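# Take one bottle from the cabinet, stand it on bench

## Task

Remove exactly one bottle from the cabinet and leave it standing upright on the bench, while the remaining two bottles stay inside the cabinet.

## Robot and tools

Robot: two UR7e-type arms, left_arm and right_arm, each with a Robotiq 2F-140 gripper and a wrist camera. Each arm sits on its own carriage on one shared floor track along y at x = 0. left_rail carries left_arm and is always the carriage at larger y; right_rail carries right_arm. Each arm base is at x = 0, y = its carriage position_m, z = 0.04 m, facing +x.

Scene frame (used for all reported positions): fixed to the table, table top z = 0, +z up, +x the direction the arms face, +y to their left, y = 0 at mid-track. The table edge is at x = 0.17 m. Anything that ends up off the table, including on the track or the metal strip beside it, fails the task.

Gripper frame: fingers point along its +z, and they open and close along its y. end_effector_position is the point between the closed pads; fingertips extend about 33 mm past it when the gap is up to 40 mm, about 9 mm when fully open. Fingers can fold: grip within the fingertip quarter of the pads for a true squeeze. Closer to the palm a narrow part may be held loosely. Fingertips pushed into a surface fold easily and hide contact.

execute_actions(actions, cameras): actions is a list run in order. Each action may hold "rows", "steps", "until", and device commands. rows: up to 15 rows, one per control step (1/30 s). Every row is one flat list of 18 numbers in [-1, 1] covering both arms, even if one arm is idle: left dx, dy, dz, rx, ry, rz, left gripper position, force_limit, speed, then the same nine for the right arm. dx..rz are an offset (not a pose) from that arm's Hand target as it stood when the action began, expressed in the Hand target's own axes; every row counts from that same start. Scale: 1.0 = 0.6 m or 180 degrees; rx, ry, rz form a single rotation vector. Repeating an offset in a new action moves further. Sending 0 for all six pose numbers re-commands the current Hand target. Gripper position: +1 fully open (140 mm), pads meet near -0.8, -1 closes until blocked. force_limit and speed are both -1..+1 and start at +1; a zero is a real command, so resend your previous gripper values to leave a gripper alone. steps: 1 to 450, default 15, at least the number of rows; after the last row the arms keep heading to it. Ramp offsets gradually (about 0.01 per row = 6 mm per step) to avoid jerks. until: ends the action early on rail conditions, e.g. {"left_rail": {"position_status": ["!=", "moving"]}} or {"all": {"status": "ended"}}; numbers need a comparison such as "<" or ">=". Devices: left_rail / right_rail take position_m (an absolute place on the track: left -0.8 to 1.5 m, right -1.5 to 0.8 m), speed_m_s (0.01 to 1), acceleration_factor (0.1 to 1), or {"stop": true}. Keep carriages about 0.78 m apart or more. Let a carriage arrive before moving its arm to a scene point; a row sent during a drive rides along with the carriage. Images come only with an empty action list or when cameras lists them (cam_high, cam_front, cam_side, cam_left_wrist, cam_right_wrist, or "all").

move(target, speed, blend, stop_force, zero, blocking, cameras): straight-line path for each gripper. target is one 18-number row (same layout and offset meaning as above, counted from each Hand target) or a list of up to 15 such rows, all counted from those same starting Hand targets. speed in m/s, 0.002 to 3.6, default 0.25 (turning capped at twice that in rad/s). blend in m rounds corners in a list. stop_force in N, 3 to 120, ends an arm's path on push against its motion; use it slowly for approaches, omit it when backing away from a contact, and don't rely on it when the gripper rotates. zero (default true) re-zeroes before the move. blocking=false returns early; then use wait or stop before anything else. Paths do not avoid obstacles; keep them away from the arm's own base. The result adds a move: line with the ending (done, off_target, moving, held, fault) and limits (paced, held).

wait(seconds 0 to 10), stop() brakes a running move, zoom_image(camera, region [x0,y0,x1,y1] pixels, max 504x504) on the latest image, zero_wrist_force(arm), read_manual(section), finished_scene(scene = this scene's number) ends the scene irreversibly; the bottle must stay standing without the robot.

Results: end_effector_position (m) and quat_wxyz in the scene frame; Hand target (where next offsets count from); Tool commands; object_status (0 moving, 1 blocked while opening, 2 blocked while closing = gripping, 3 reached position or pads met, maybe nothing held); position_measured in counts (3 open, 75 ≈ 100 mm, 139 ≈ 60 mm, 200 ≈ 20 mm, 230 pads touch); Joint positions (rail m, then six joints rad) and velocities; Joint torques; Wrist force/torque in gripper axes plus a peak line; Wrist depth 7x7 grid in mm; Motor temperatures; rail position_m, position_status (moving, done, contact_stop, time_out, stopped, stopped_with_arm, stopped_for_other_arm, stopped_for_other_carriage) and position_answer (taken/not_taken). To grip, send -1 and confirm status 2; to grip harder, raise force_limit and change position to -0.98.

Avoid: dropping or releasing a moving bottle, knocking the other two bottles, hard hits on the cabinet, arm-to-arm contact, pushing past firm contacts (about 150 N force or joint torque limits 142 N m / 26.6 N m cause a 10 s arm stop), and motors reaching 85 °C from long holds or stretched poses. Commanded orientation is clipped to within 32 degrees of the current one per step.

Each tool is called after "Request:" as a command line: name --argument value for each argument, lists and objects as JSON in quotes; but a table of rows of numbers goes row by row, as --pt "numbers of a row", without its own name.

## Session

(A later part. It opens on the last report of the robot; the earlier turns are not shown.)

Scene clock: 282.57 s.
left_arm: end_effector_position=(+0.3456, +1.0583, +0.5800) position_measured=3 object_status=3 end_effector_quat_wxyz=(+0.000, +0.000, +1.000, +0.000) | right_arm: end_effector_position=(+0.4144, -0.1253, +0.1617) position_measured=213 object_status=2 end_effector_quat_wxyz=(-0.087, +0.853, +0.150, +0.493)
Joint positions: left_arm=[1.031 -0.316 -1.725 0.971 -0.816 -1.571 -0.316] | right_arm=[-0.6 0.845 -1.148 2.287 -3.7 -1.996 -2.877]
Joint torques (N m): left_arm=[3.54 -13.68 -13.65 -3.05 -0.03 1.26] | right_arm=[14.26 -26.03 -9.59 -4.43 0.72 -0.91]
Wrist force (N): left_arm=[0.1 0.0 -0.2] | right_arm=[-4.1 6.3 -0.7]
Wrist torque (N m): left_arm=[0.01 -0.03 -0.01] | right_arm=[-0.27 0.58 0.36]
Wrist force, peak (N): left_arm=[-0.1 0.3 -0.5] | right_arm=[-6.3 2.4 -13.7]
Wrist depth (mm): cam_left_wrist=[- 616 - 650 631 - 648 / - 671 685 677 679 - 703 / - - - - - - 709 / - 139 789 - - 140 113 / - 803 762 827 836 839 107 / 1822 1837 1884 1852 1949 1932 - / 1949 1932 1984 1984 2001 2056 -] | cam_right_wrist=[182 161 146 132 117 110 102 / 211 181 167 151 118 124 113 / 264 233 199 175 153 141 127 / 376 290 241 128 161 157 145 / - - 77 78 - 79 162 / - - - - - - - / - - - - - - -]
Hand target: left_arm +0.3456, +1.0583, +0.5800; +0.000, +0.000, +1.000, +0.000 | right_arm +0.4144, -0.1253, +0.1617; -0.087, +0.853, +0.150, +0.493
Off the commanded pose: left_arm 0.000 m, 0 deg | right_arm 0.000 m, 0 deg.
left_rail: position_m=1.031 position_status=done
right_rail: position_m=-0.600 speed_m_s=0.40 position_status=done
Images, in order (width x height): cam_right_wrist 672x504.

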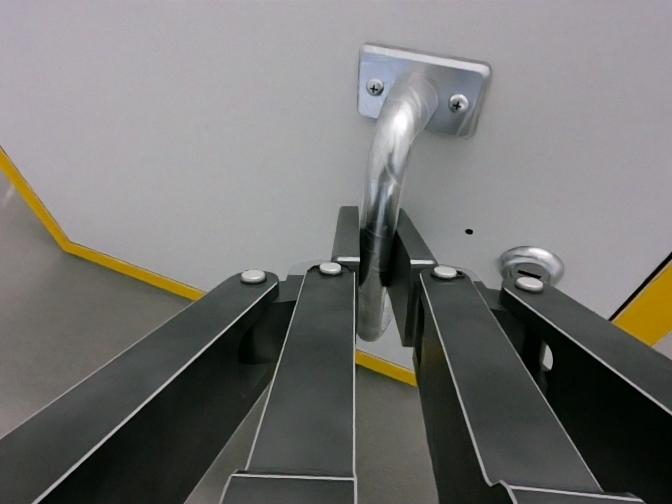

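Request:
move --target '[0,0,0,0,0,0,1,1,1, -0.0143,-0.0157,-0.0248,0,0,0,-1,-0.5,-1]' --speed 0.03 --stop_force 45 --cameras '["cam_right_wrist","cam_front"]'

Scene clock: 289.67 s.
left_arm: end_effector_position=(+0.3456, +1.0583, +0.5800) position_measured=3 object_status=3 end_effector_quat_wxyz=(+0.000, +0.000, +1.000, +0.000) | right_arm: end_effector_position=(+0.3950, -0.1223, +0.1617) position_measured=213 object_status=2 end_effector_quat_wxyz=(-0.087, +0.853, +0.150, +0.493)
Joint positions: left_arm=[1.031 -0.316 -1.725 0.971 -0.816 -1.571 -0.316] | right_arm=[-0.6 0.888 -1.157 2.302 -3.695 -2.032 -2.851]
Joint torques (N m): left_arm=[2.96 -13.91 -12.89 -2.87 -0.14 1.39] | right_arm=[13.53 -44.76 -8.31 -2.4 -1.58 1.93]
Wrist force (N): left_arm=[-0.1 0.4 -0.1] | right_arm=[-5.2 3.9 2.3]
Wrist torque (N m): left_arm=[0.09 0.01 0.00] | right_arm=[-0.41 0.56 0.20]
Wrist force, peak (N): left_arm=[0.1 0.6 0.2] | right_arm=[-5.6 11.0 -1.8]
Wrist depth (mm): cam_left_wrist=[- - - - 631 - 639 / 639 655 - - 714 685 - / 698 700 707 - 681 - 716 / - 139 803 - - 139 124 / - - 830 - - - 107 / 1822 1808 1779 2135 2001 1884 - / 1932 1984 1984 1984 1966 2038 -] | cam_right_wrist=[- 173 151 134 116 - 101 / 238 213 169 154 - 123 110 / 305 253 210 177 153 137 123 / - 307 253 201 147 151 139 / - - 77 73 - 79 154 / - - - - - - - / - - - - - - -]
Hand target: left_arm +0.3456, +1.0583, +0.5800; +0.000, +0.000, +1.000, +0.000 | right_arm +0.3950, -0.1223, +0.1617; -0.087, +0.853, +0.150, +0.493
Off the commanded pose: left_arm 0.000 m, 0 deg | right_arm 0.000 m, 0 deg.
left_rail: position_m=1.031 position_status=done
right_rail: position_m=-0.600 speed_m_s=0.40 position_status=done
move: done
Images, in order (width x height): cam_front 672x504, cam_right_wrist 672x504.

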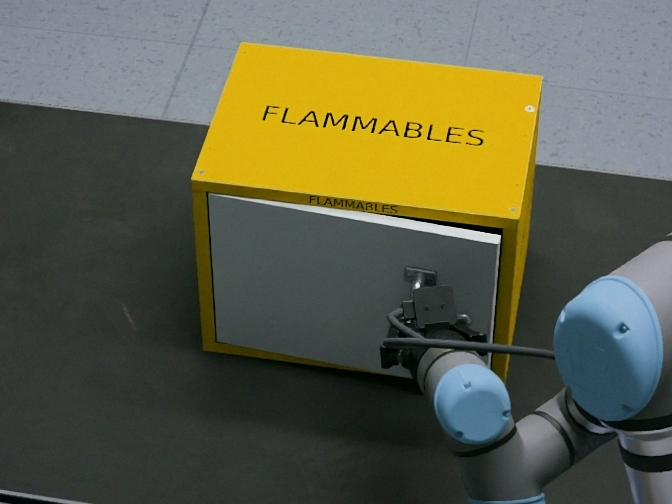

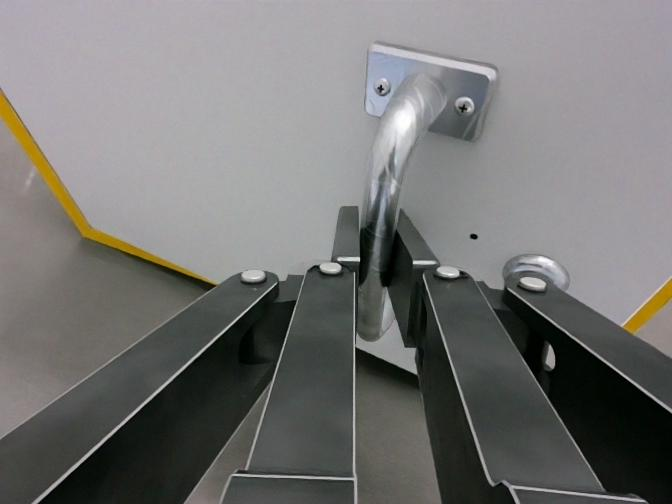

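Request:
move --pt "0 0 0 0 0 0 1 1 1 -0.0236 -0.0317 -0.0409 0 0 0 -1 -0.5 -1" --pt "0 0 0 0 0 0 1 1 1 -0.0452 -0.0690 -0.0783 0 0 0 -1 -0.5 -1" --pt "0 0 0 0 0 0 1 1 1 -0.0643 -0.1112 -0.1113 0 0 0 -1 -0.5 -1" --pt "0 0 0 0 0 0 1 1 1 -0.0807 -0.1577 -0.1397 0 0 0 -1 -0.5 -1" --speed 0.05 --blend 0.005 --stop_force 45 --cameras '["cam_right_wrist","cam_front","cam_side"]'

Scene clock: 304.37 s.
left_arm: end_effector_position=(+0.3456, +1.0583, +0.5800) position_measured=3 object_status=3 end_effector_quat_wxyz=(+0.000, +0.000, +1.000, +0.000) | right_arm: end_effector_position=(+0.2717, -0.0664, +0.1617) position_measured=213 object_status=2 end_effector_quat_wxyz=(-0.087, +0.853, +0.150, +0.493)
Joint positions: left_arm=[1.031 -0.316 -1.725 0.971 -0.816 -1.571 -0.316] | right_arm=[-0.6 1.223 -1.151 2.241 -3.499 -2.297 -2.603]
Joint torques (N m): left_arm=[3.61 -13.65 -12.3 -3.11 -0.02 1.48] | right_arm=[15.3 -17.71 -17.28 -0.72 -3.17 2.02]
Wrist force (N): left_arm=[-0.1 0.1 0.0] | right_arm=[0.2 -3.1 10.1]
Wrist torque (N m): left_arm=[0.02 0.03 0.00] | right_arm=[-0.28 0.77 0.21]
Wrist force, peak (N): left_arm=[0.3 0.4 -0.1] | right_arm=[-5.1 -4.7 10.6]
Wrist depth (mm): cam_left_wrist=[- - - - - - - / - - 669 - - 679 639 / - - 795 721 - 723 - / - 139 - - - 139 118 / - 812 778 821 789 833 107 / 1808 1808 1808 2019 1966 1779 - / 1949 1899 2001 1966 1984 2001 -] | cam_right_wrist=[691 - 246 180 123 99 88 / - - - 197 - 104 90 / - - 419 238 149 120 - / - 364 361 117 147 126 105 / - - 77 78 112 85 106 / - - - - - - - / - - - - - - -]
Hand target: left_arm +0.3456, +1.0583, +0.5800; +0.000, +0.000, +1.000, +0.000 | right_arm +0.2717, -0.0664, +0.1617; -0.087, +0.853, +0.150, +0.493
Off the commanded pose: left_arm 0.000 m, 0 deg | right_arm 0.000 m, 0 deg.
left_rail: position_m=1.031 position_status=done
right_rail: position_m=-0.600 speed_m_s=0.40 position_status=done
move: done
Images, in order (width x height): cam_front 672x504, cam_side 672x504, cam_right_wrist 672x504.

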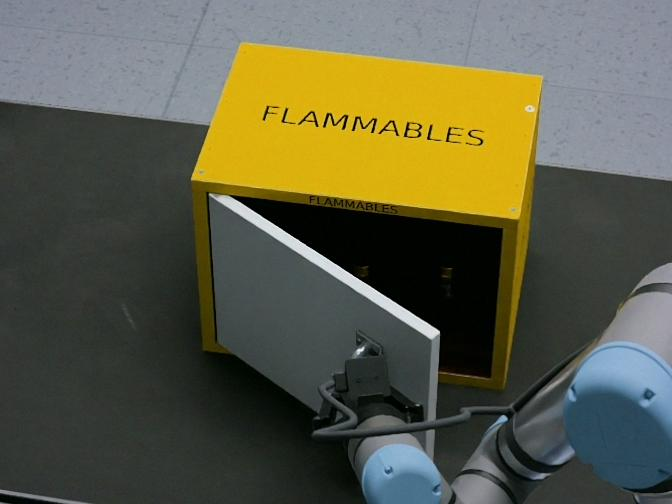

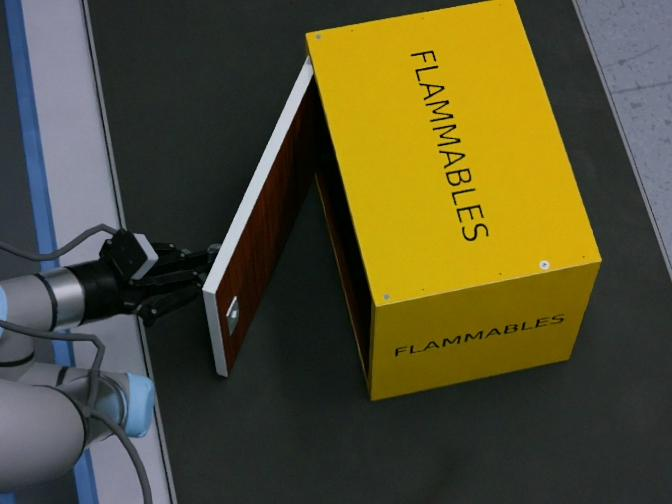

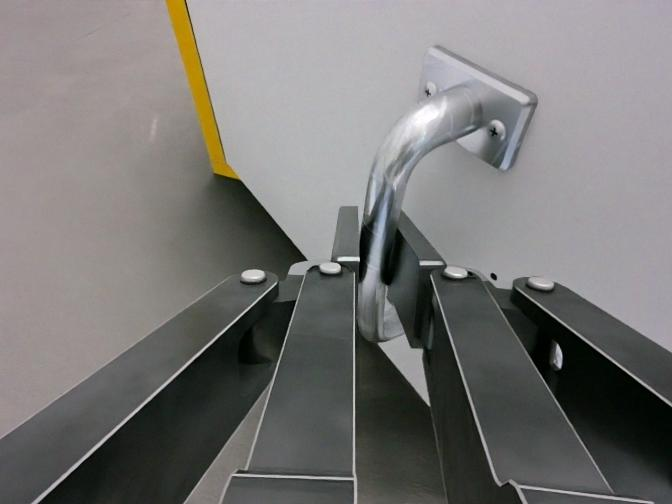

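Request:
execute_actions --actions '[{"rows":[[0,0,0,0,0,0,1,1,1, 0,0,0,0,0,0,-0.45,-0.5,-1]],"steps":30}]'

Request:
move --target '[0,0,0,0,0,0,1,1,1, 0,0,-0.1,0,0,0,-0.45,-0.5,-1]' --speed 0.1 --cameras '["cam_right_wrist","cam_front","cam_side"]'

Scene clock: 318.20 s.
left_arm: end_effector_position=(+0.3456, +1.0583, +0.5800) position_measured=3 object_status=3 end_effector_quat_wxyz=(+0.000, +0.000, +1.000, +0.000) | right_arm: end_effector_position=(+0.2717, -0.0665, +0.1617) position_measured=186 object_status=3 end_effector_quat_wxyz=(-0.087, +0.853, +0.150, +0.493)
Joint positions: left_arm=[1.031 -0.316 -1.725 0.971 -0.816 -1.571 -0.316] | right_arm=[-0.6 1.223 -1.151 2.241 -3.499 -2.297 -2.603]
Joint torques (N m): left_arm=[3.53 -13.76 -12.39 -2.82 -0.15 1.58] | right_arm=[-0.38 -18.17 -17.41 -2.63 0.34 1.11]
Wrist force (N): left_arm=[0.2 0.1 -0.2] | right_arm=[-2.1 -1.5 -0.5]
Wrist torque (N m): left_arm=[0.03 -0.06 0.00] | right_arm=[-0.26 0.67 0.22]
Wrist force, peak (N): left_arm=[0.0 0.0 -0.5] | right_arm=[0.6 -3.5 10.4]
Wrist depth (mm): cam_left_wrist=[611 - - - - - - / 657 650 657 - 677 - 650 / 661 - - - - 714 652 / - 138 - - - 139 112 / - - - 798 - 839 107 / 1765 1949 1852 1808 1949 1852 - / 1949 1949 2001 2019 2019 1984 -] | cam_right_wrist=[646 614 249 176 126 99 88 / 518 512 326 191 121 104 90 / - - 320 239 149 120 - / - - - 141 137 125 105 / - - - - - 82 105 / - - - 270 - - - / - - - - - - -]
Hand target: left_arm +0.3456, +1.0583, +0.5800; +0.000, +0.000, +1.000, +0.000 | right_arm +0.2717, -0.0665, +0.1617; -0.087, +0.853, +0.150, +0.493
Off the commanded pose: left_arm 0.000 m, 0 deg | right_arm 0.000 m, 0 deg.
left_rail: position_m=1.031 position_status=done
right_rail: position_m=-0.600 speed_m_s=0.40 position_status=done

Scene clock: 319.53 s.
left_arm: end_effector_position=(+0.3456, +1.0583, +0.5800) position_measured=3 object_status=3 end_effector_quat_wxyz=(+0.000, +0.000, +1.000, +0.000) | right_arm: end_effector_position=(+0.2229, -0.0842, +0.1916) position_measured=186 object_status=3 end_effector_quat_wxyz=(-0.087, +0.853, +0.150, +0.493)
Joint positions: left_arm=[1.031 -0.316 -1.725 0.971 -0.816 -1.571 -0.316] | right_arm=[-0.6 1.323 -1.277 2.286 -3.352 -2.37 -2.507]
Joint torques (N m): left_arm=[4.1 -13.11 -11.88 -2.91 -0.14 1.56] | right_arm=[11.89 -39.35 -8.89 -0.88 -3.3 1.72]
Wrist force (N): left_arm=[0.2 0.1 -0.3] | right_arm=[-1.9 -0.7 -0.8]
Wrist torque (N m): left_arm=[0.03 -0.04 -0.01] | right_arm=[-0.29 0.64 0.23]
Wrist force, peak (N): left_arm=[-0.5 0.1 0.2] | right_arm=[-2.4 -0.7 0.8]
Wrist depth (mm): cam_left_wrist=[- - 646 - - - 640 / - 644 - 683 688 692 685 / - 692 - - - - - / - 139 - 781 773 147 113 / - 800 824 859 - - 107 / 1751 1822 1822 1779 1793 1793 - / 1949 2019 1966 1949 2038 2019 -] | cam_right_wrist=[- 759 322 219 167 132 114 / 572 - 367 255 175 147 121 / 479 467 412 - 202 158 132 / 395 393 - - 144 171 149 / - - - 328 - 82 - / - - - 310 - - - / - - - - - - -]
Hand target: left_arm +0.3456, +1.0583, +0.5800; +0.000, +0.000, +1.000, +0.000 | right_arm +0.2229, -0.0842, +0.1916; -0.087, +0.853, +0.150, +0.493
Off the commanded pose: left_arm 0.000 m, 0 deg | right_arm 0.000 m, 0 deg.
left_rail: position_m=1.031 position_status=done
right_rail: position_m=-0.600 speed_m_s=0.40 position_status=done
move: done
Images, in order (width x height): cam_front 672x504, cam_side 672x504, cam_right_wrist 672x504.

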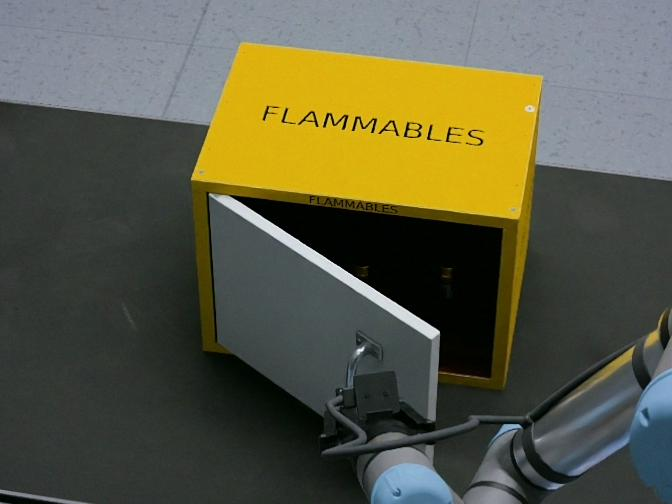

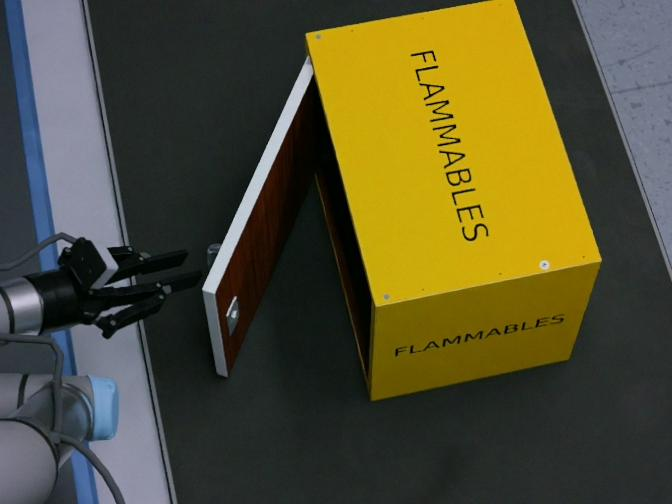

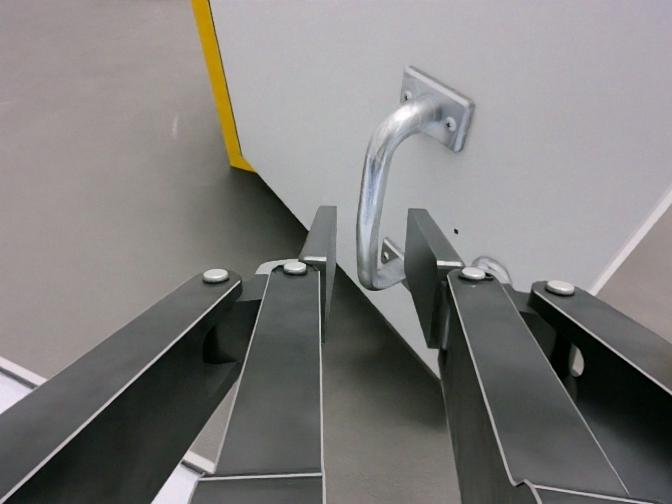

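Request:
execute_actions --actions '[{"rows":[[0,0,0,0,0,0,1,1,1, 0,0,0,0,0,0,-1,-1,-0.5]],"steps":30}]'

Request:
move --pt "0 0 0 0 0 0 1 1 1 0.217 0.0277 -0.184 0 -0.3056 0 -1 -1 -0.5" --pt "0 0 0 0 0 0 1 1 1 0.310 0.201 -0.0238 0 -0.3056 0 -1 -1 -0.5" --speed 0.3 --blend 0.02 --cameras '["cam_right_wrist","cam_front","cam_side"]'

Scene clock: 354.10 s.
left_arm: end_effector_position=(+0.3456, +1.0583, +0.5800) position_measured=3 object_status=3 end_effector_quat_wxyz=(+0.000, +0.000, +1.000, +0.000) | right_arm: end_effector_position=(+0.2228, -0.0842, +0.1916) position_measured=232 object_status=3 end_effector_quat_wxyz=(-0.087, +0.853, +0.150, +0.493)
Joint positions: left_arm=[1.031 -0.316 -1.725 0.971 -0.816 -1.571 -0.316] | right_arm=[-0.6 1.323 -1.278 2.286 -3.351 -2.37 -2.507]
Joint torques (N m): left_arm=[3.34 -14.12 -12.12 -3.22 -0.15 1.44] | right_arm=[11.41 -40.43 -13.09 -0.67 -3.11 1.69]
Wrist force (N): left_arm=[0.3 0.4 -0.3] | right_arm=[-1.9 -0.7 -0.6]
Wrist torque (N m): left_arm=[0.09 -0.06 0.00] | right_arm=[-0.28 0.63 0.24]
Wrist force, peak (N): left_arm=[0.3 0.4 -0.3] | right_arm=[-2.3 -0.6 -0.9]
Wrist depth (mm): cam_left_wrist=[- - - - 653 - - / 659 640 - - 700 - 692 / 707 696 688 - - - - / - 138 742 765 773 140 112 / - 836 915 859 784 - 107 / 1837 1884 1837 1868 1793 1852 - / 1966 1966 1984 2001 2038 2019 -] | cam_right_wrist=[- 741 - 219 168 132 114 / - 587 405 250 174 147 121 / 468 - - 315 205 158 130 / 402 402 388 114 207 171 142 / 358 - 77 78 - 84 - / - - - - - - - / - - - - - - -]
Hand target: left_arm +0.3456, +1.0583, +0.5800; +0.000, +0.000, +1.000, +0.000 | right_arm +0.2229, -0.0842, +0.1916; -0.087, +0.853, +0.150, +0.493
Off the commanded pose: left_arm 0.000 m, 0 deg | right_arm 0.000 m, 0 deg.
left_rail: position_m=1.031 position_status=done
right_rail: position_m=-0.600 speed_m_s=0.40 position_status=done

Scene clock: 357.00 s.
left_arm: end_effector_position=(+0.3456, +1.0583, +0.5800) position_measured=3 object_status=3 end_effector_quat_wxyz=(+0.000, +0.000, +1.000, +0.000) | right_arm: end_effector_position=(+0.3396, -0.1700, +0.3599) position_measured=232 object_status=3 end_effector_quat_wxyz=(-0.008, +0.984, +0.173, +0.043)
Joint positions: left_arm=[1.031 -0.316 -1.725 0.971 -0.816 -1.571 -0.316] | right_arm=[-0.6 0.673 -1.529 1.441 -1.566 -1.599 -2.818]
Joint torques (N m): left_arm=[3.95 -13.86 -12.19 -3.15 -0.1 1.37] | right_arm=[-11.06 -12.07 -31.95 -0.51 1.94 -1.77]
Wrist force (N): left_arm=[0.2 0.2 0.0] | right_arm=[-0.6 -0.5 -0.1]
Wrist torque (N m): left_arm=[0.06 -0.04 0.00] | right_arm=[-0.13 0.13 0.10]
Wrist force, peak (N): left_arm=[-0.3 0.5 0.0] | right_arm=[-3.2 -0.8 0.1]
Wrist depth (mm): cam_left_wrist=[623 - 628 635 - 646 598 / - - 639 685 669 696 - / - - 721 714 - 707 685 / - 742 - - 784 139 112 / - - - - - 862 107 / 1822 1837 1932 1884 1852 1916 - / 1899 1949 1984 2001 2001 1984 -] | cam_right_wrist=[207 282 414 439 429 245 - / - 214 477 - 444 - - / 520 220 276 - - 473 461 / 535 554 229 113 119 - 506 / 569 - 77 78 - 84 499 / - - - - - - - / - - - - - - -]
Hand target: left_arm +0.3456, +1.0583, +0.5800; +0.000, +0.000, +1.000, +0.000 | right_arm +0.3398, -0.1700, +0.3599; -0.008, +0.984, +0.173, +0.043
Off the commanded pose: left_arm 0.000 m, 0 deg | right_arm 0.000 m, 0 deg.
left_rail: position_m=1.031 position_status=done
right_rail: position_m=-0.600 speed_m_s=0.40 position_status=done
move: done
Images, in order (width x height): cam_front 672x504, cam_side 672x504, cam_right_wrist 672x504.

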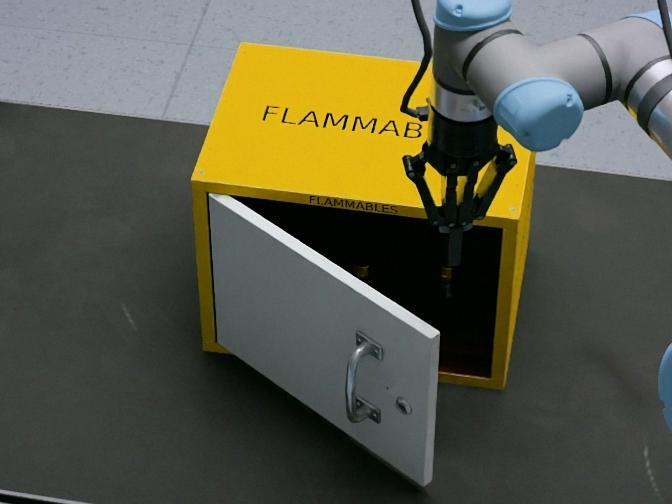

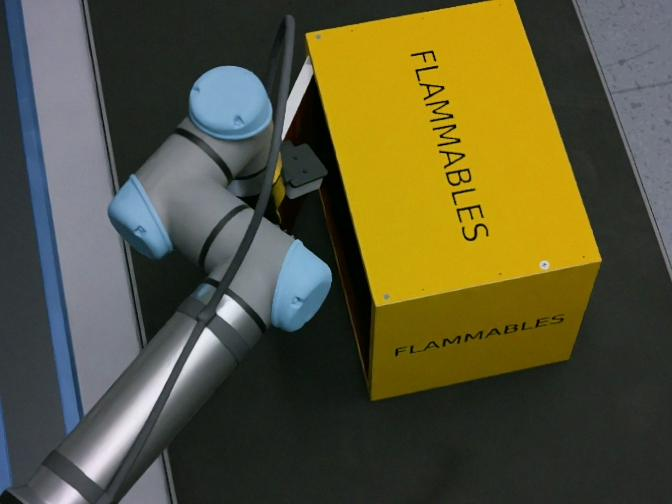

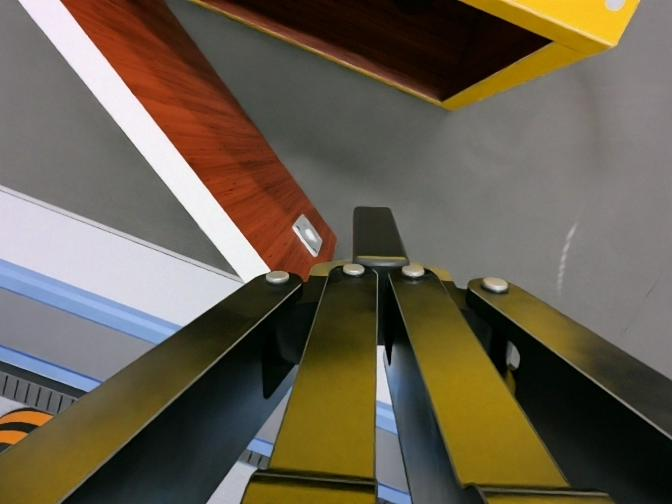

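Request:
move --target '[0,0,0,0,0,0,1,1,1, -0.0455,0.125,0,0,0,0,-1,-1,-0.5]' --speed 0.2

Request:
execute_actions --actions '[{"right_rail":{"position_m":-0.45,"speed_m_s":0.3},"steps":120,"until":{"right_rail":{"position_status":["!=","moving"]}}}]'

Scene clock: 371.47 s.
left_arm: end_effector_position=(+0.3456, +1.0583, +0.5800) position_measured=3 object_status=3 end_effector_quat_wxyz=(+0.000, +0.000, +1.000, +0.000) | right_arm: end_effector_position=(+0.3399, -0.2496, +0.3575) position_measured=232 object_status=3 end_effector_quat_wxyz=(-0.008, +0.984, +0.173, +0.043)
Joint positions: left_arm=[1.031 -0.316 -1.725 0.971 -0.816 -1.571 -0.316] | right_arm=[-0.6 0.535 -1.679 1.592 -1.57 -1.587 -2.956]
Joint torques (N m): left_arm=[4.7 -13.54 -12.3 -3.02 -0.03 1.43] | right_arm=[-11.92 -31.82 -19.13 -5.3 2.06 -1.58]
Wrist force (N): left_arm=[0.0 0.1 0.1] | right_arm=[-0.8 -0.3 0.2]
Wrist torque (N m): left_arm=[0.03 0.01 0.00] | right_arm=[-0.08 0.18 0.10]
Wrist force, peak (N): left_arm=[-0.1 0.1 -0.6] | right_arm=[0.1 -1.6 -0.1]
Wrist depth (mm): cam_left_wrist=[630 623 - 635 648 - - / - 688 655 - - - - / - 768 - - 709 714 - / - 139 - - - 139 118 / - - 872 - - 849 107 / 1808 1916 1837 1884 1868 1916 - / 1916 1949 1916 1949 2019 2001 -] | cam_right_wrist=[311 457 452 436 253 444 442 / 233 311 502 - - - 447 / 227 268 - - - - 509 / 543 234 492 117 119 - 492 / 530 - 77 78 - 80 - / - - - - - - - / - - - - - - -]
Hand target: left_arm +0.3456, +1.0583, +0.5800; +0.000, +0.000, +1.000, +0.000 | right_arm +0.3399, -0.2498, +0.3575; -0.008, +0.984, +0.173, +0.043
Off the commanded pose: left_arm 0.000 m, 0 deg | right_arm 0.000 m, 0 deg.
left_rail: position_m=1.031 position_status=done
right_rail: position_m=-0.600 speed_m_s=0.40 position_status=done
move: done

Scene clock: 372.63 s.
left_arm: end_effector_position=(+0.3456, +1.0583, +0.5800) position_measured=3 object_status=3 end_effector_quat_wxyz=(+0.000, +0.000, +1.000, +0.000) | right_arm: end_effector_position=(+0.3399, -0.0998, +0.3575) position_measured=232 object_status=3 end_effector_quat_wxyz=(-0.008, +0.984, +0.173, +0.043)
Joint positions: left_arm=[1.031 -0.316 -1.725 0.971 -0.816 -1.571 -0.316] | right_arm=[-0.45 0.534 -1.679 1.593 -1.57 -1.587 -2.957]
Joint torques (N m): left_arm=[4.89 -14.35 -12.28 -3.03 -0.08 1.62] | right_arm=[-10.56 -31.23 -20.01 -4.76 0.75 -1.5]
Wrist force (N): left_arm=[0.0 0.4 0.3] | right_arm=[-0.9 -0.2 0.1]
Wrist torque (N m): left_arm=[0.09 0.00 0.00] | right_arm=[-0.07 0.19 0.10]
Wrist force, peak (N): left_arm=[0.0 0.4 0.3] | right_arm=[-1.3 1.2 -0.1]
Wrist depth (mm): cam_left_wrist=[639 - - - - 631 - / - - 673 - - - 709 / - - 750 700 - 745 737 / - 138 - 762 806 139 120 / - 827 827 830 - 836 107 / 1765 1808 1779 1852 1852 1837 - / 1932 1966 1899 1984 2019 2019 -] | cam_right_wrist=[- 202 381 433 431 433 176 / - 474 209 499 446 428 267 / - 508 213 407 508 470 - / 542 537 525 127 110 - - / - - 77 78 - 80 503 / - - - - - - - / - - - - - - -]
Hand target: left_arm +0.3456, +1.0583, +0.5800; +0.000, +0.000, +1.000, +0.000 | right_arm +0.3399, -0.0998, +0.3575; -0.008, +0.984, +0.173, +0.043
Tool commands: left_gripper/position=+1.0 left_gripper/force_limit=+1.0 left_gripper/speed=+1.0 right_gripper/position=-1.0 right_gripper/force_limit=-1.0 right_gripper/speed=-0.5
Off the commanded pose: left_arm 0.000 m, 0 deg | right_arm 0.000 m, 0 deg.
left_rail: position_m=1.031 position_status=done
right_rail: position_m=-0.450 speed_m_s=0.30 position_status=done

Request:
move --pt "0 0 0 0 0 0 1 1 1 -0.030 0.105 0.009 0 0 0 -1 -1 -0.5" --pt "0 0 0 0 0 0 1 1 1 -0.0483 0.105 0.217 0 0 0 -1 -1 -0.5" --speed 0.15 --blend 0.005 --stop_force 15 --cameras '["cam_right_wrist","cam_front","cam_side"]'

Scene clock: 389.57 s.
left_arm: end_effector_position=(+0.3456, +1.0583, +0.5800) position_measured=3 object_status=3 end_effector_quat_wxyz=(+0.000, +0.000, +1.000, +0.000) | right_arm: end_effector_position=(+0.3449, -0.1650, +0.2253) position_measured=232 object_status=3 end_effector_quat_wxyz=(-0.008, +0.984, +0.173, +0.043)
Joint positions: left_arm=[1.031 -0.316 -1.725 0.971 -0.816 -1.571 -0.316] | right_arm=[-0.45 0.391 -1.76 2 -1.899 -1.574 -3.1]
Joint torques (N m): left_arm=[4.38 -14.5 -11.29 -3.09 -0.11 1.73] | right_arm=[10.3 -2.79 -18.11 -5.48 2.19 1.53]
Wrist force (N): left_arm=[0.0 0.2 -0.2] | right_arm=[-0.8 -0.4 0.1]
Wrist torque (N m): left_arm=[0.04 0.01 -0.01] | right_arm=[-0.10 0.19 0.10]
Wrist force, peak (N): left_arm=[-0.4 0.3 -0.5] | right_arm=[-0.9 0.6 -1.0]
Wrist depth (mm): cam_left_wrist=[- - - - 644 646 - / 667 633 679 - - 690 - / - - - 718 - - - / - 139 - 800 - 139 118 / - 789 776 818 1010 - 107 / 1808 1779 1837 1822 1822 1822 - / 1899 2056 1984 2001 2001 2056 -] | cam_right_wrist=[196 253 331 317 316 260 167 / 158 217 - 348 336 333 334 / 132 175 252 - - - - / - 145 205 113 369 367 - / - - 77 78 - 84 389 / - - - - - - - / - - - - - - -]
Hand target: left_arm +0.3456, +1.0583, +0.5800; +0.000, +0.000, +1.000, +0.000 | right_arm +0.3449, -0.1650, +0.2253; -0.008, +0.984, +0.173, +0.043
Off the commanded pose: left_arm 0.000 m, 0 deg | right_arm 0.000 m, 0 deg.
left_rail: position_m=1.031 position_status=done
right_rail: position_m=-0.450 speed_m_s=0.30 position_status=done
move: done
Images, in order (width x height): cam_front 672x504, cam_side 672x504, cam_right_wrist 672x504.

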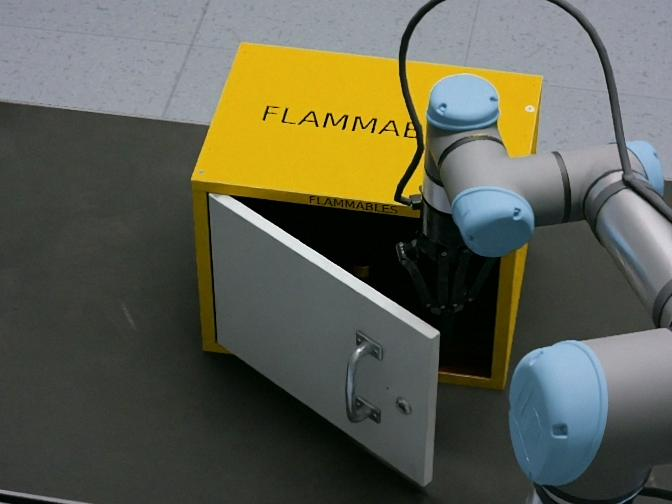

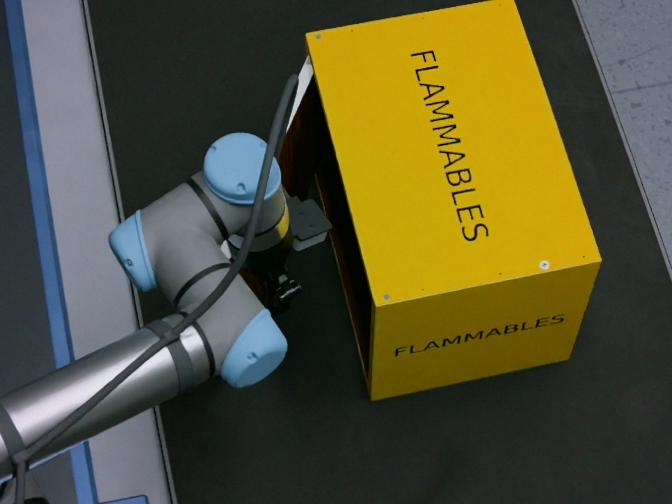

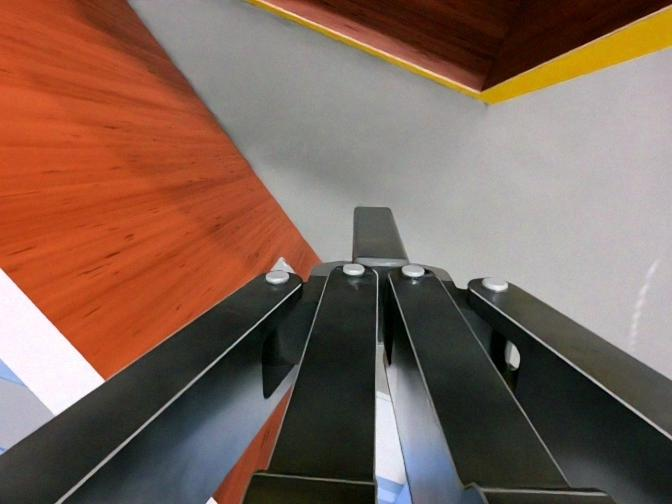

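Request:
move --pt "0 0 0 0 0 0 1 1 1 0.0011 -0.062 0.0005 0 0 0 -1 -1 -0.5" --pt "0 0 0 0 0 0 1 1 1 -0.0594 -0.2118 -0.0047 0 0 0 -1 -1 -0.5" --pt "0 0 0 0 0 0 1 1 1 -0.0594 -0.3625 -0.0047 0 0 0 -1 -1 -0.5" --speed 0.07 --blend 0.02 --stop_force 25 --cameras '["cam_right_wrist","cam_front","cam_side"]'

Scene clock: 401.30 s.
left_arm: end_effector_position=(+0.3456, +1.0583, +0.5800) position_measured=3 object_status=3 end_effector_quat_wxyz=(+0.000, +0.000, +1.000, +0.000) | right_arm: end_effector_position=(+0.2370, +0.0272, +0.2250) position_measured=232 object_status=3 end_effector_quat_wxyz=(-0.008, +0.984, +0.173, +0.043)
Joint positions: left_arm=[1.031 -0.316 -1.725 0.971 -0.816 -1.571 -0.316] | right_arm=[-0.45 0.884 -1.53 1.788 -1.903 -1.615 -2.608]
Joint torques (N m): left_arm=[6.01 -13.63 -10.35 -3.3 -0.05 1.56] | right_arm=[12.08 -10.5 -32.28 -1 -2.15 1.97]
Wrist force (N): left_arm=[0.0 0.1 -0.3] | right_arm=[-3.0 2.4 -1.0]
Wrist torque (N m): left_arm=[0.03 -0.01 0.00] | right_arm=[0.10 0.33 -0.04]
Wrist force, peak (N): left_arm=[0.0 0.5 -0.5] | right_arm=[-3.1 2.4 -1.5]
Wrist depth (mm): cam_left_wrist=[- 609 - - - 640 665 / - 633 652 - 683 685 655 / - - 681 721 714 673 - / - 138 - - - 139 113 / - 821 - - - - 107 / 1724 1751 1822 1949 1899 1966 - / 1916 2001 1984 2001 2019 1966 -] | cam_right_wrist=[- - 105 178 - - - / 362 - 95 342 - 344 334 / 385 83 84 355 338 354 352 / 394 87 86 126 104 - 357 / - - 77 78 - 80 - / - - - - - - - / - - - - - - -]
Hand target: left_arm +0.3456, +1.0583, +0.5800; +0.000, +0.000, +1.000, +0.000 | right_arm +0.2370, +0.0272, +0.2250; -0.008, +0.984, +0.173, +0.043
Off the commanded pose: left_arm 0.000 m, 0 deg | right_arm 0.000 m, 0 deg.
left_rail: position_m=1.031 position_status=done
right_rail: position_m=-0.450 speed_m_s=0.30 position_status=done
move: done; blend cut to 0.0186 m at target 1
Images, in order (width x height): cam_front 672x504, cam_side 672x504, cam_right_wrist 672x504.

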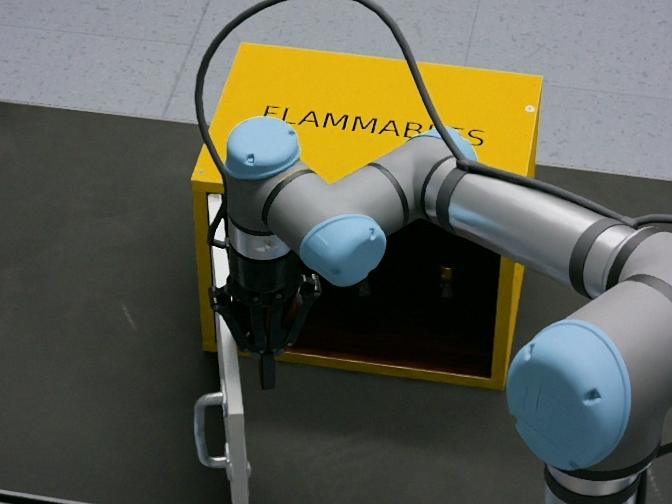

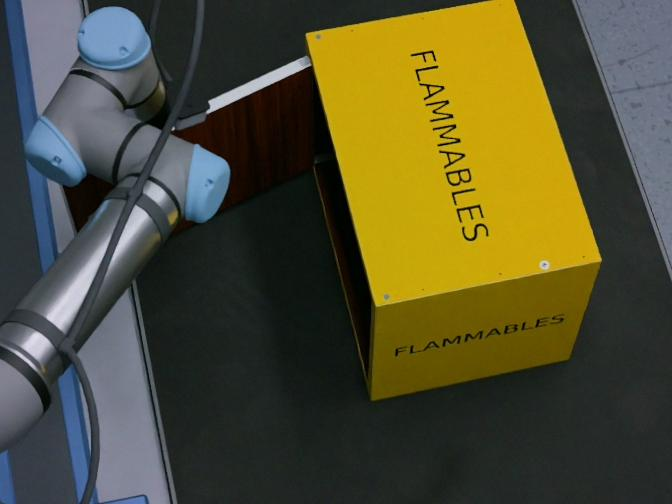

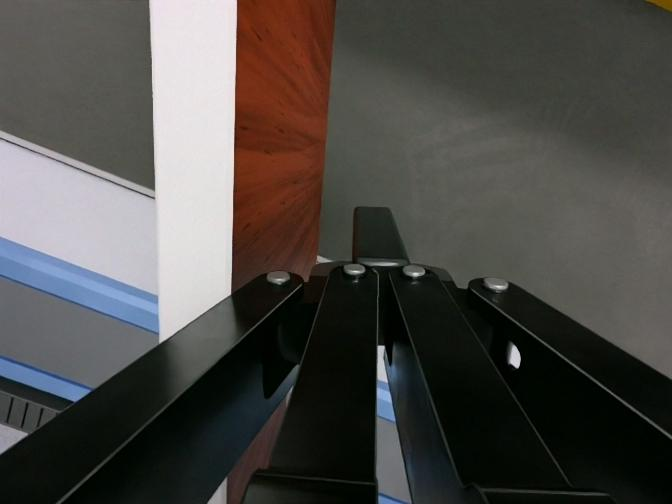

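Request:
move --target '[0,0,0,0,0,0,1,1,1, 0.03,-0.09,0.0025,0,0,0,-1,-1,-0.5]' --speed 0.06 --stop_force 20

Request:
move --pt "0 0 0 0 0 0 1 1 1 0 0.25 -0.02 0 0 0 -1 -1 -0.5" --pt "0 0 0 0 0 0 1 1 1 -0.1 0.5 -0.28 0 0 0 -1 -1 -0.5" --speed 0.25 --blend 0.03 --cameras '["cam_right_wrist","cam_front","cam_side"]'

Scene clock: 409.17 s.
left_arm: end_effector_position=(+0.3456, +1.0583, +0.5800) position_measured=3 object_status=3 end_effector_quat_wxyz=(+0.000, +0.000, +1.000, +0.000) | right_arm: end_effector_position=(+0.2355, +0.0842, +0.2250) position_measured=232 object_status=3 end_effector_quat_wxyz=(-0.008, +0.984, +0.173, +0.043)
Joint positions: left_arm=[1.031 -0.316 -1.725 0.971 -0.816 -1.571 -0.316] | right_arm=[-0.45 0.952 -1.407 1.65 -1.885 -1.62 -2.54]
Joint torques (N m): left_arm=[4.96 -13.59 -10.38 -3.26 -0.25 1.76] | right_arm=[11.27 -16.15 -32.33 -1.18 -2.2 2.16]
Wrist force (N): left_arm=[-0.1 0.3 0.0] | right_arm=[-3.7 1.7 -1.0]
Wrist torque (N m): left_arm=[0.07 0.02 0.00] | right_arm=[0.03 0.37 -0.06]
Wrist force, peak (N): left_arm=[-0.4 0.5 0.0] | right_arm=[-3.7 3.3 -1.2]
Wrist depth (mm): cam_left_wrist=[- - - 619 - 633 - / 661 665 690 - - 667 - / - 705 714 - 721 - - / - 730 882 - 781 139 113 / - 798 - 839 778 - 107 / 1808 1793 1808 1916 1984 1837 - / 1984 1949 1966 2095 1966 2038 -] | cam_right_wrist=[339 - - 148 327 324 - / 358 - 80 156 344 340 342 / 387 - 83 353 361 - - / 398 - 86 126 119 366 372 / - - 77 78 - 80 - / - - - - - - - / - - - - - - -]
Hand target: left_arm +0.3456, +1.0583, +0.5800; +0.000, +0.000, +1.000, +0.000 | right_arm +0.2355, +0.0842, +0.2250; -0.008, +0.984, +0.173, +0.043
Off the commanded pose: left_arm 0.000 m, 0 deg | right_arm 0.000 m, 0 deg.
left_rail: position_m=1.031 position_status=done
right_rail: position_m=-0.450 speed_m_s=0.30 position_status=done
move: done

Scene clock: 411.57 s.
left_arm: end_effector_position=(+0.3456, +1.0583, +0.5800) position_measured=3 object_status=3 end_effector_quat_wxyz=(+0.000, +0.000, +1.000, +0.000) | right_arm: end_effector_position=(+0.2681, -0.2232, +0.3871) position_measured=232 object_status=3 end_effector_quat_wxyz=(-0.008, +0.984, +0.173, +0.043)
Joint positions: left_arm=[1.031 -0.316 -1.725 0.971 -0.816 -1.571 -0.316] | right_arm=[-0.45 0.31 -2.011 1.75 -1.397 -1.567 -3.18]
Joint torques (N m): left_arm=[5.81 -13.31 -9.92 -3.25 -0.15 1.55] | right_arm=[-10.01 -16.99 -31.1 -0.59 2.01 -1.84]
Wrist force (N): left_arm=[0.0 0.1 -0.1] | right_arm=[-0.8 -0.2 -0.1]
Wrist torque (N m): left_arm=[0.04 -0.01 -0.01] | right_arm=[-0.05 0.18 0.10]
Wrist force, peak (N): left_arm=[0.2 0.2 -0.5] | right_arm=[-3.8 2.0 -1.2]
Wrist depth (mm): cam_left_wrist=[- - - 639 - - - / 653 665 - 667 700 - 688 / 703 669 - 703 - - 745 / - 139 735 - - 147 112 / - 800 - - 889 - 107 / 1837 1765 1808 1648 1932 1966 - / 1949 1868 1984 2001 2001 1984 -] | cam_right_wrist=[409 - - 478 461 448 - / - 559 - 494 481 494 468 / 500 548 - - 511 - 520 / 546 561 563 113 531 - - / - - 77 78 - 80 - / - - - - - - - / - - - - - - -]
Hand target: left_arm +0.3456, +1.0583, +0.5800; +0.000, +0.000, +1.000, +0.000 | right_arm +0.2681, -0.2233, +0.3871; -0.008, +0.984, +0.173, +0.043
Off the commanded pose: left_arm 0.000 m, 0 deg | right_arm 0.000 m, 0 deg.
left_rail: position_m=1.031 position_status=done
right_rail: position_m=-0.450 speed_m_s=0.30 position_status=done
move: done
Images, in order (width x height): cam_front 672x504, cam_side 672x504, cam_right_wrist 672x504.

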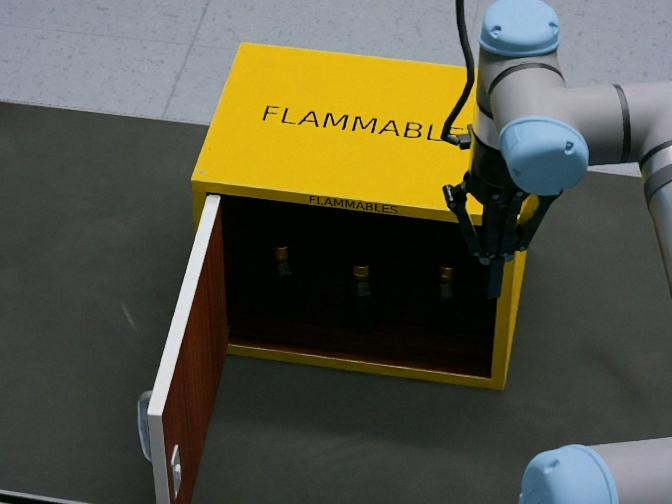

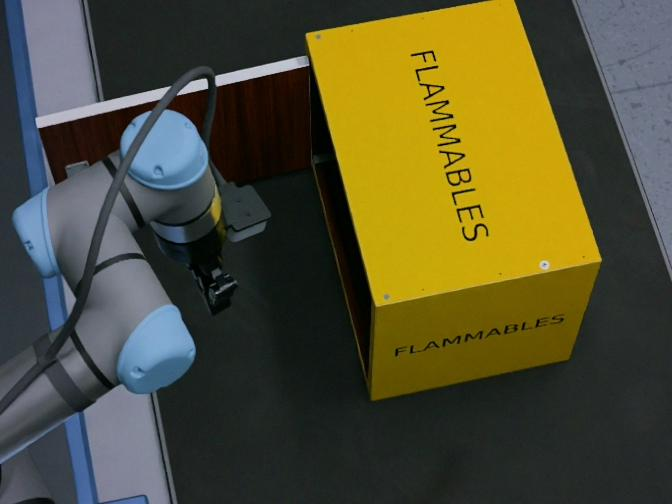

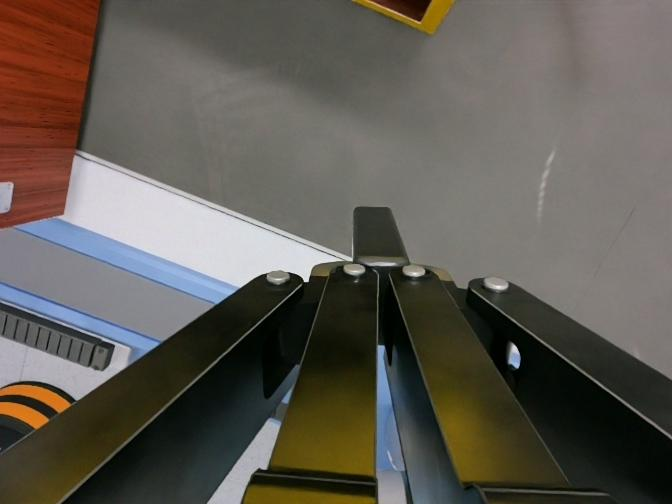

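Request:
execute_actions --actions '[{"right_rail":{"position_m":-0.65,"speed_m_s":0.3},"steps":120,"until":{"right_rail":{"position_status":["!=","moving"]}}}]'

Request:
move --pt "0 0 0 0 0 0 1 1 1 0.084 -0.226 0.105 0 0.2 0 -1 -1 -0.5" --pt "0 0 0 0 0 0 1 1 1 0.168 -0.452 0.2105 0 0.389 0 1 -1 0" --speed 0.3 --blend 0.03 --cameras '["cam_right_wrist","cam_front","cam_side"]'

Scene clock: 431.07 s.
left_arm: end_effector_position=(+0.3456, +1.0583, +0.5800) position_measured=3 object_status=3 end_effector_quat_wxyz=(+0.000, +0.000, +1.000, +0.000) | right_arm: end_effector_position=(+0.2681, -0.4232, +0.3871) position_measured=232 object_status=3 end_effector_quat_wxyz=(-0.008, +0.984, +0.173, +0.043)
Joint positions: left_arm=[1.031 -0.316 -1.725 0.971 -0.816 -1.571 -0.316] | right_arm=[-0.65 0.309 -2.011 1.749 -1.397 -1.567 -3.181]
Joint torques (N m): left_arm=[6 -14.06 -9.74 -3.24 -0.11 1.48] | right_arm=[-11.16 -14.69 -28.4 -1.23 -0.95 -1.41]
Wrist force (N): left_arm=[0.0 0.1 0.0] | right_arm=[-0.7 -0.1 -0.2]
Wrist torque (N m): left_arm=[0.02 0.00 0.00] | right_arm=[-0.03 0.16 0.10]
Wrist force, peak (N): left_arm=[0.4 0.3 -0.4] | right_arm=[0.0 -2.0 -0.1]
Wrist depth (mm): cam_left_wrist=[- - - - - - 637 / - - - 671 - - - / - - 698 723 - - 745 / - 137 - 789 776 139 120 / - 809 - - - - 107 / 1852 1837 1837 1711 2001 1884 - / 1984 1966 1966 1984 1984 2038 -] | cam_right_wrist=[476 495 481 - - 496 468 / - 488 495 - - - 480 / 552 556 517 - - 505 - / 556 562 570 117 118 525 - / 640 569 77 83 - 80 - / - - - - - - - / - - - - - - -]
Hand target: left_arm +0.3456, +1.0583, +0.5800; +0.000, +0.000, +1.000, +0.000 | right_arm +0.2681, -0.4233, +0.3871; -0.008, +0.984, +0.173, +0.043
Tool commands: left_gripper/position=+1.0 left_gripper/force_limit=+1.0 left_gripper/speed=+1.0 right_gripper/position=-1.0 right_gripper/force_limit=-1.0 right_gripper/speed=-0.5
Off the commanded pose: left_arm 0.000 m, 0 deg | right_arm 0.000 m, 0 deg.
left_rail: position_m=1.031 position_status=done
right_rail: position_m=-0.650 speed_m_s=0.30 position_status=done

Scene clock: 435.67 s.
left_arm: end_effector_position=(+0.3456, +1.0583, +0.5800) position_measured=3 object_status=3 end_effector_quat_wxyz=(+0.000, +0.000, +1.000, +0.000) | right_arm: end_effector_position=(+0.2802, -0.1303, +0.2701) position_measured=3 object_status=0 end_effector_quat_wxyz=(-0.106, +0.781, +0.138, +0.600)
Joint positions: left_arm=[1.031 -0.316 -1.725 0.971 -0.816 -1.571 -0.316] | right_arm=[-0.65 1.251 -1.192 2.232 -3.775 -2.431 -2.826]
Joint torques (N m): left_arm=[6.19 -14.79 -9.78 -3.26 -0.02 1.51] | right_arm=[7.93 -16.5 -20.77 -4.56 -1.62 -1.48]
Wrist force (N): left_arm=[-0.1 0.1 -0.3] | right_arm=[-2.4 -0.7 -0.6]
Wrist torque (N m): left_arm=[0.03 0.02 0.00] | right_arm=[-0.33 0.86 0.38]
Wrist force, peak (N): left_arm=[0.0 0.3 -0.5] | right_arm=[-2.9 -1.2 -0.5]
Wrist depth (mm): cam_left_wrist=[599 - - - - - - / - - - - - - - / - 707 677 707 789 - - / - 139 765 - - 139 112 / - - - - - - 107 / 1884 1793 1837 1949 1884 1868 - / 1949 1949 1949 1984 1837 2019 -] | cam_right_wrist=[- - - - - - - / 288 388 504 603 538 502 286 / 289 429 531 651 595 535 266 / - 141 522 601 595 570 139 / - 125 493 473 456 430 - / - 368 413 431 417 397 389 / - 366 356 382 - 345 359]
Hand target: left_arm +0.3456, +1.0583, +0.5800; +0.000, +0.000, +1.000, +0.000 | right_arm +0.2802, -0.1303, +0.2701; -0.106, +0.781, +0.138, +0.600
Off the commanded pose: left_arm 0.000 m, 0 deg | right_arm 0.000 m, 0 deg.
left_rail: position_m=1.031 position_status=done
right_rail: position_m=-0.650 speed_m_s=0.30 position_status=done
move: done
Images, in order (width x height): cam_front 672x504, cam_side 672x504, cam_right_wrist 672x504.

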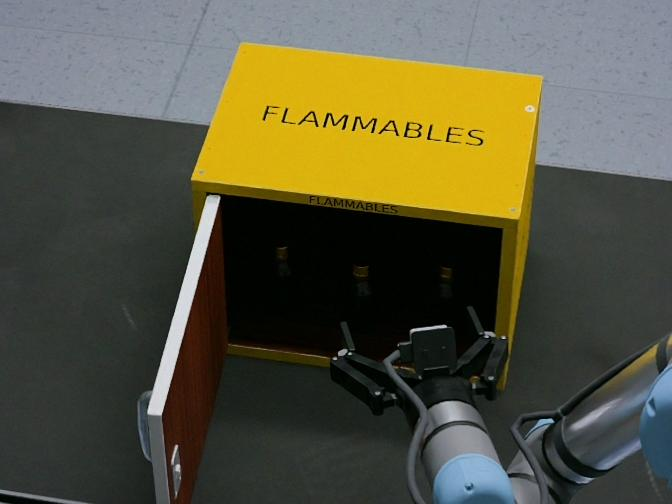

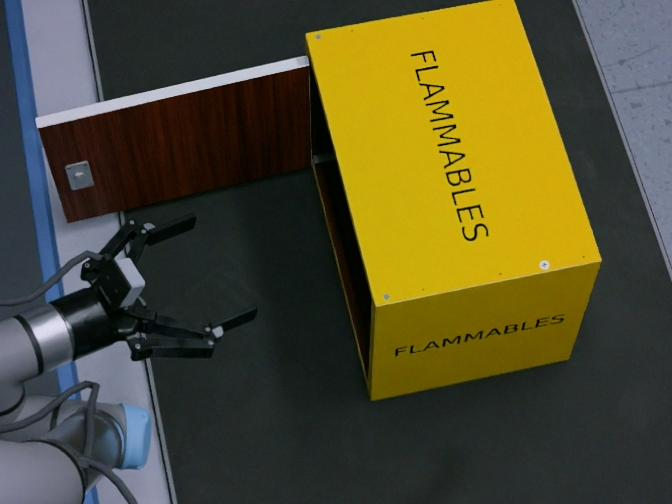

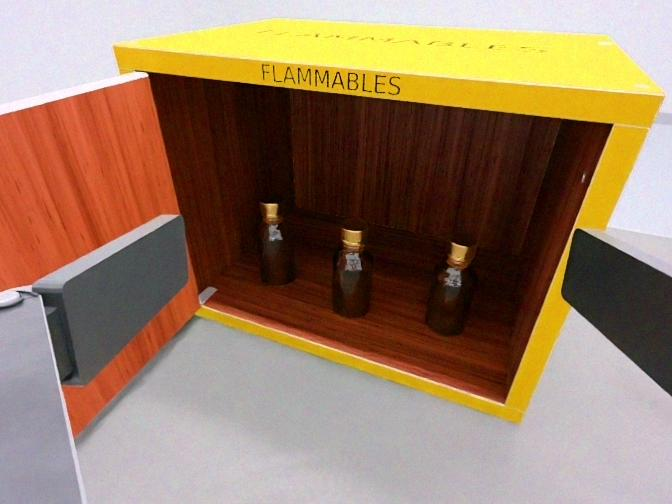

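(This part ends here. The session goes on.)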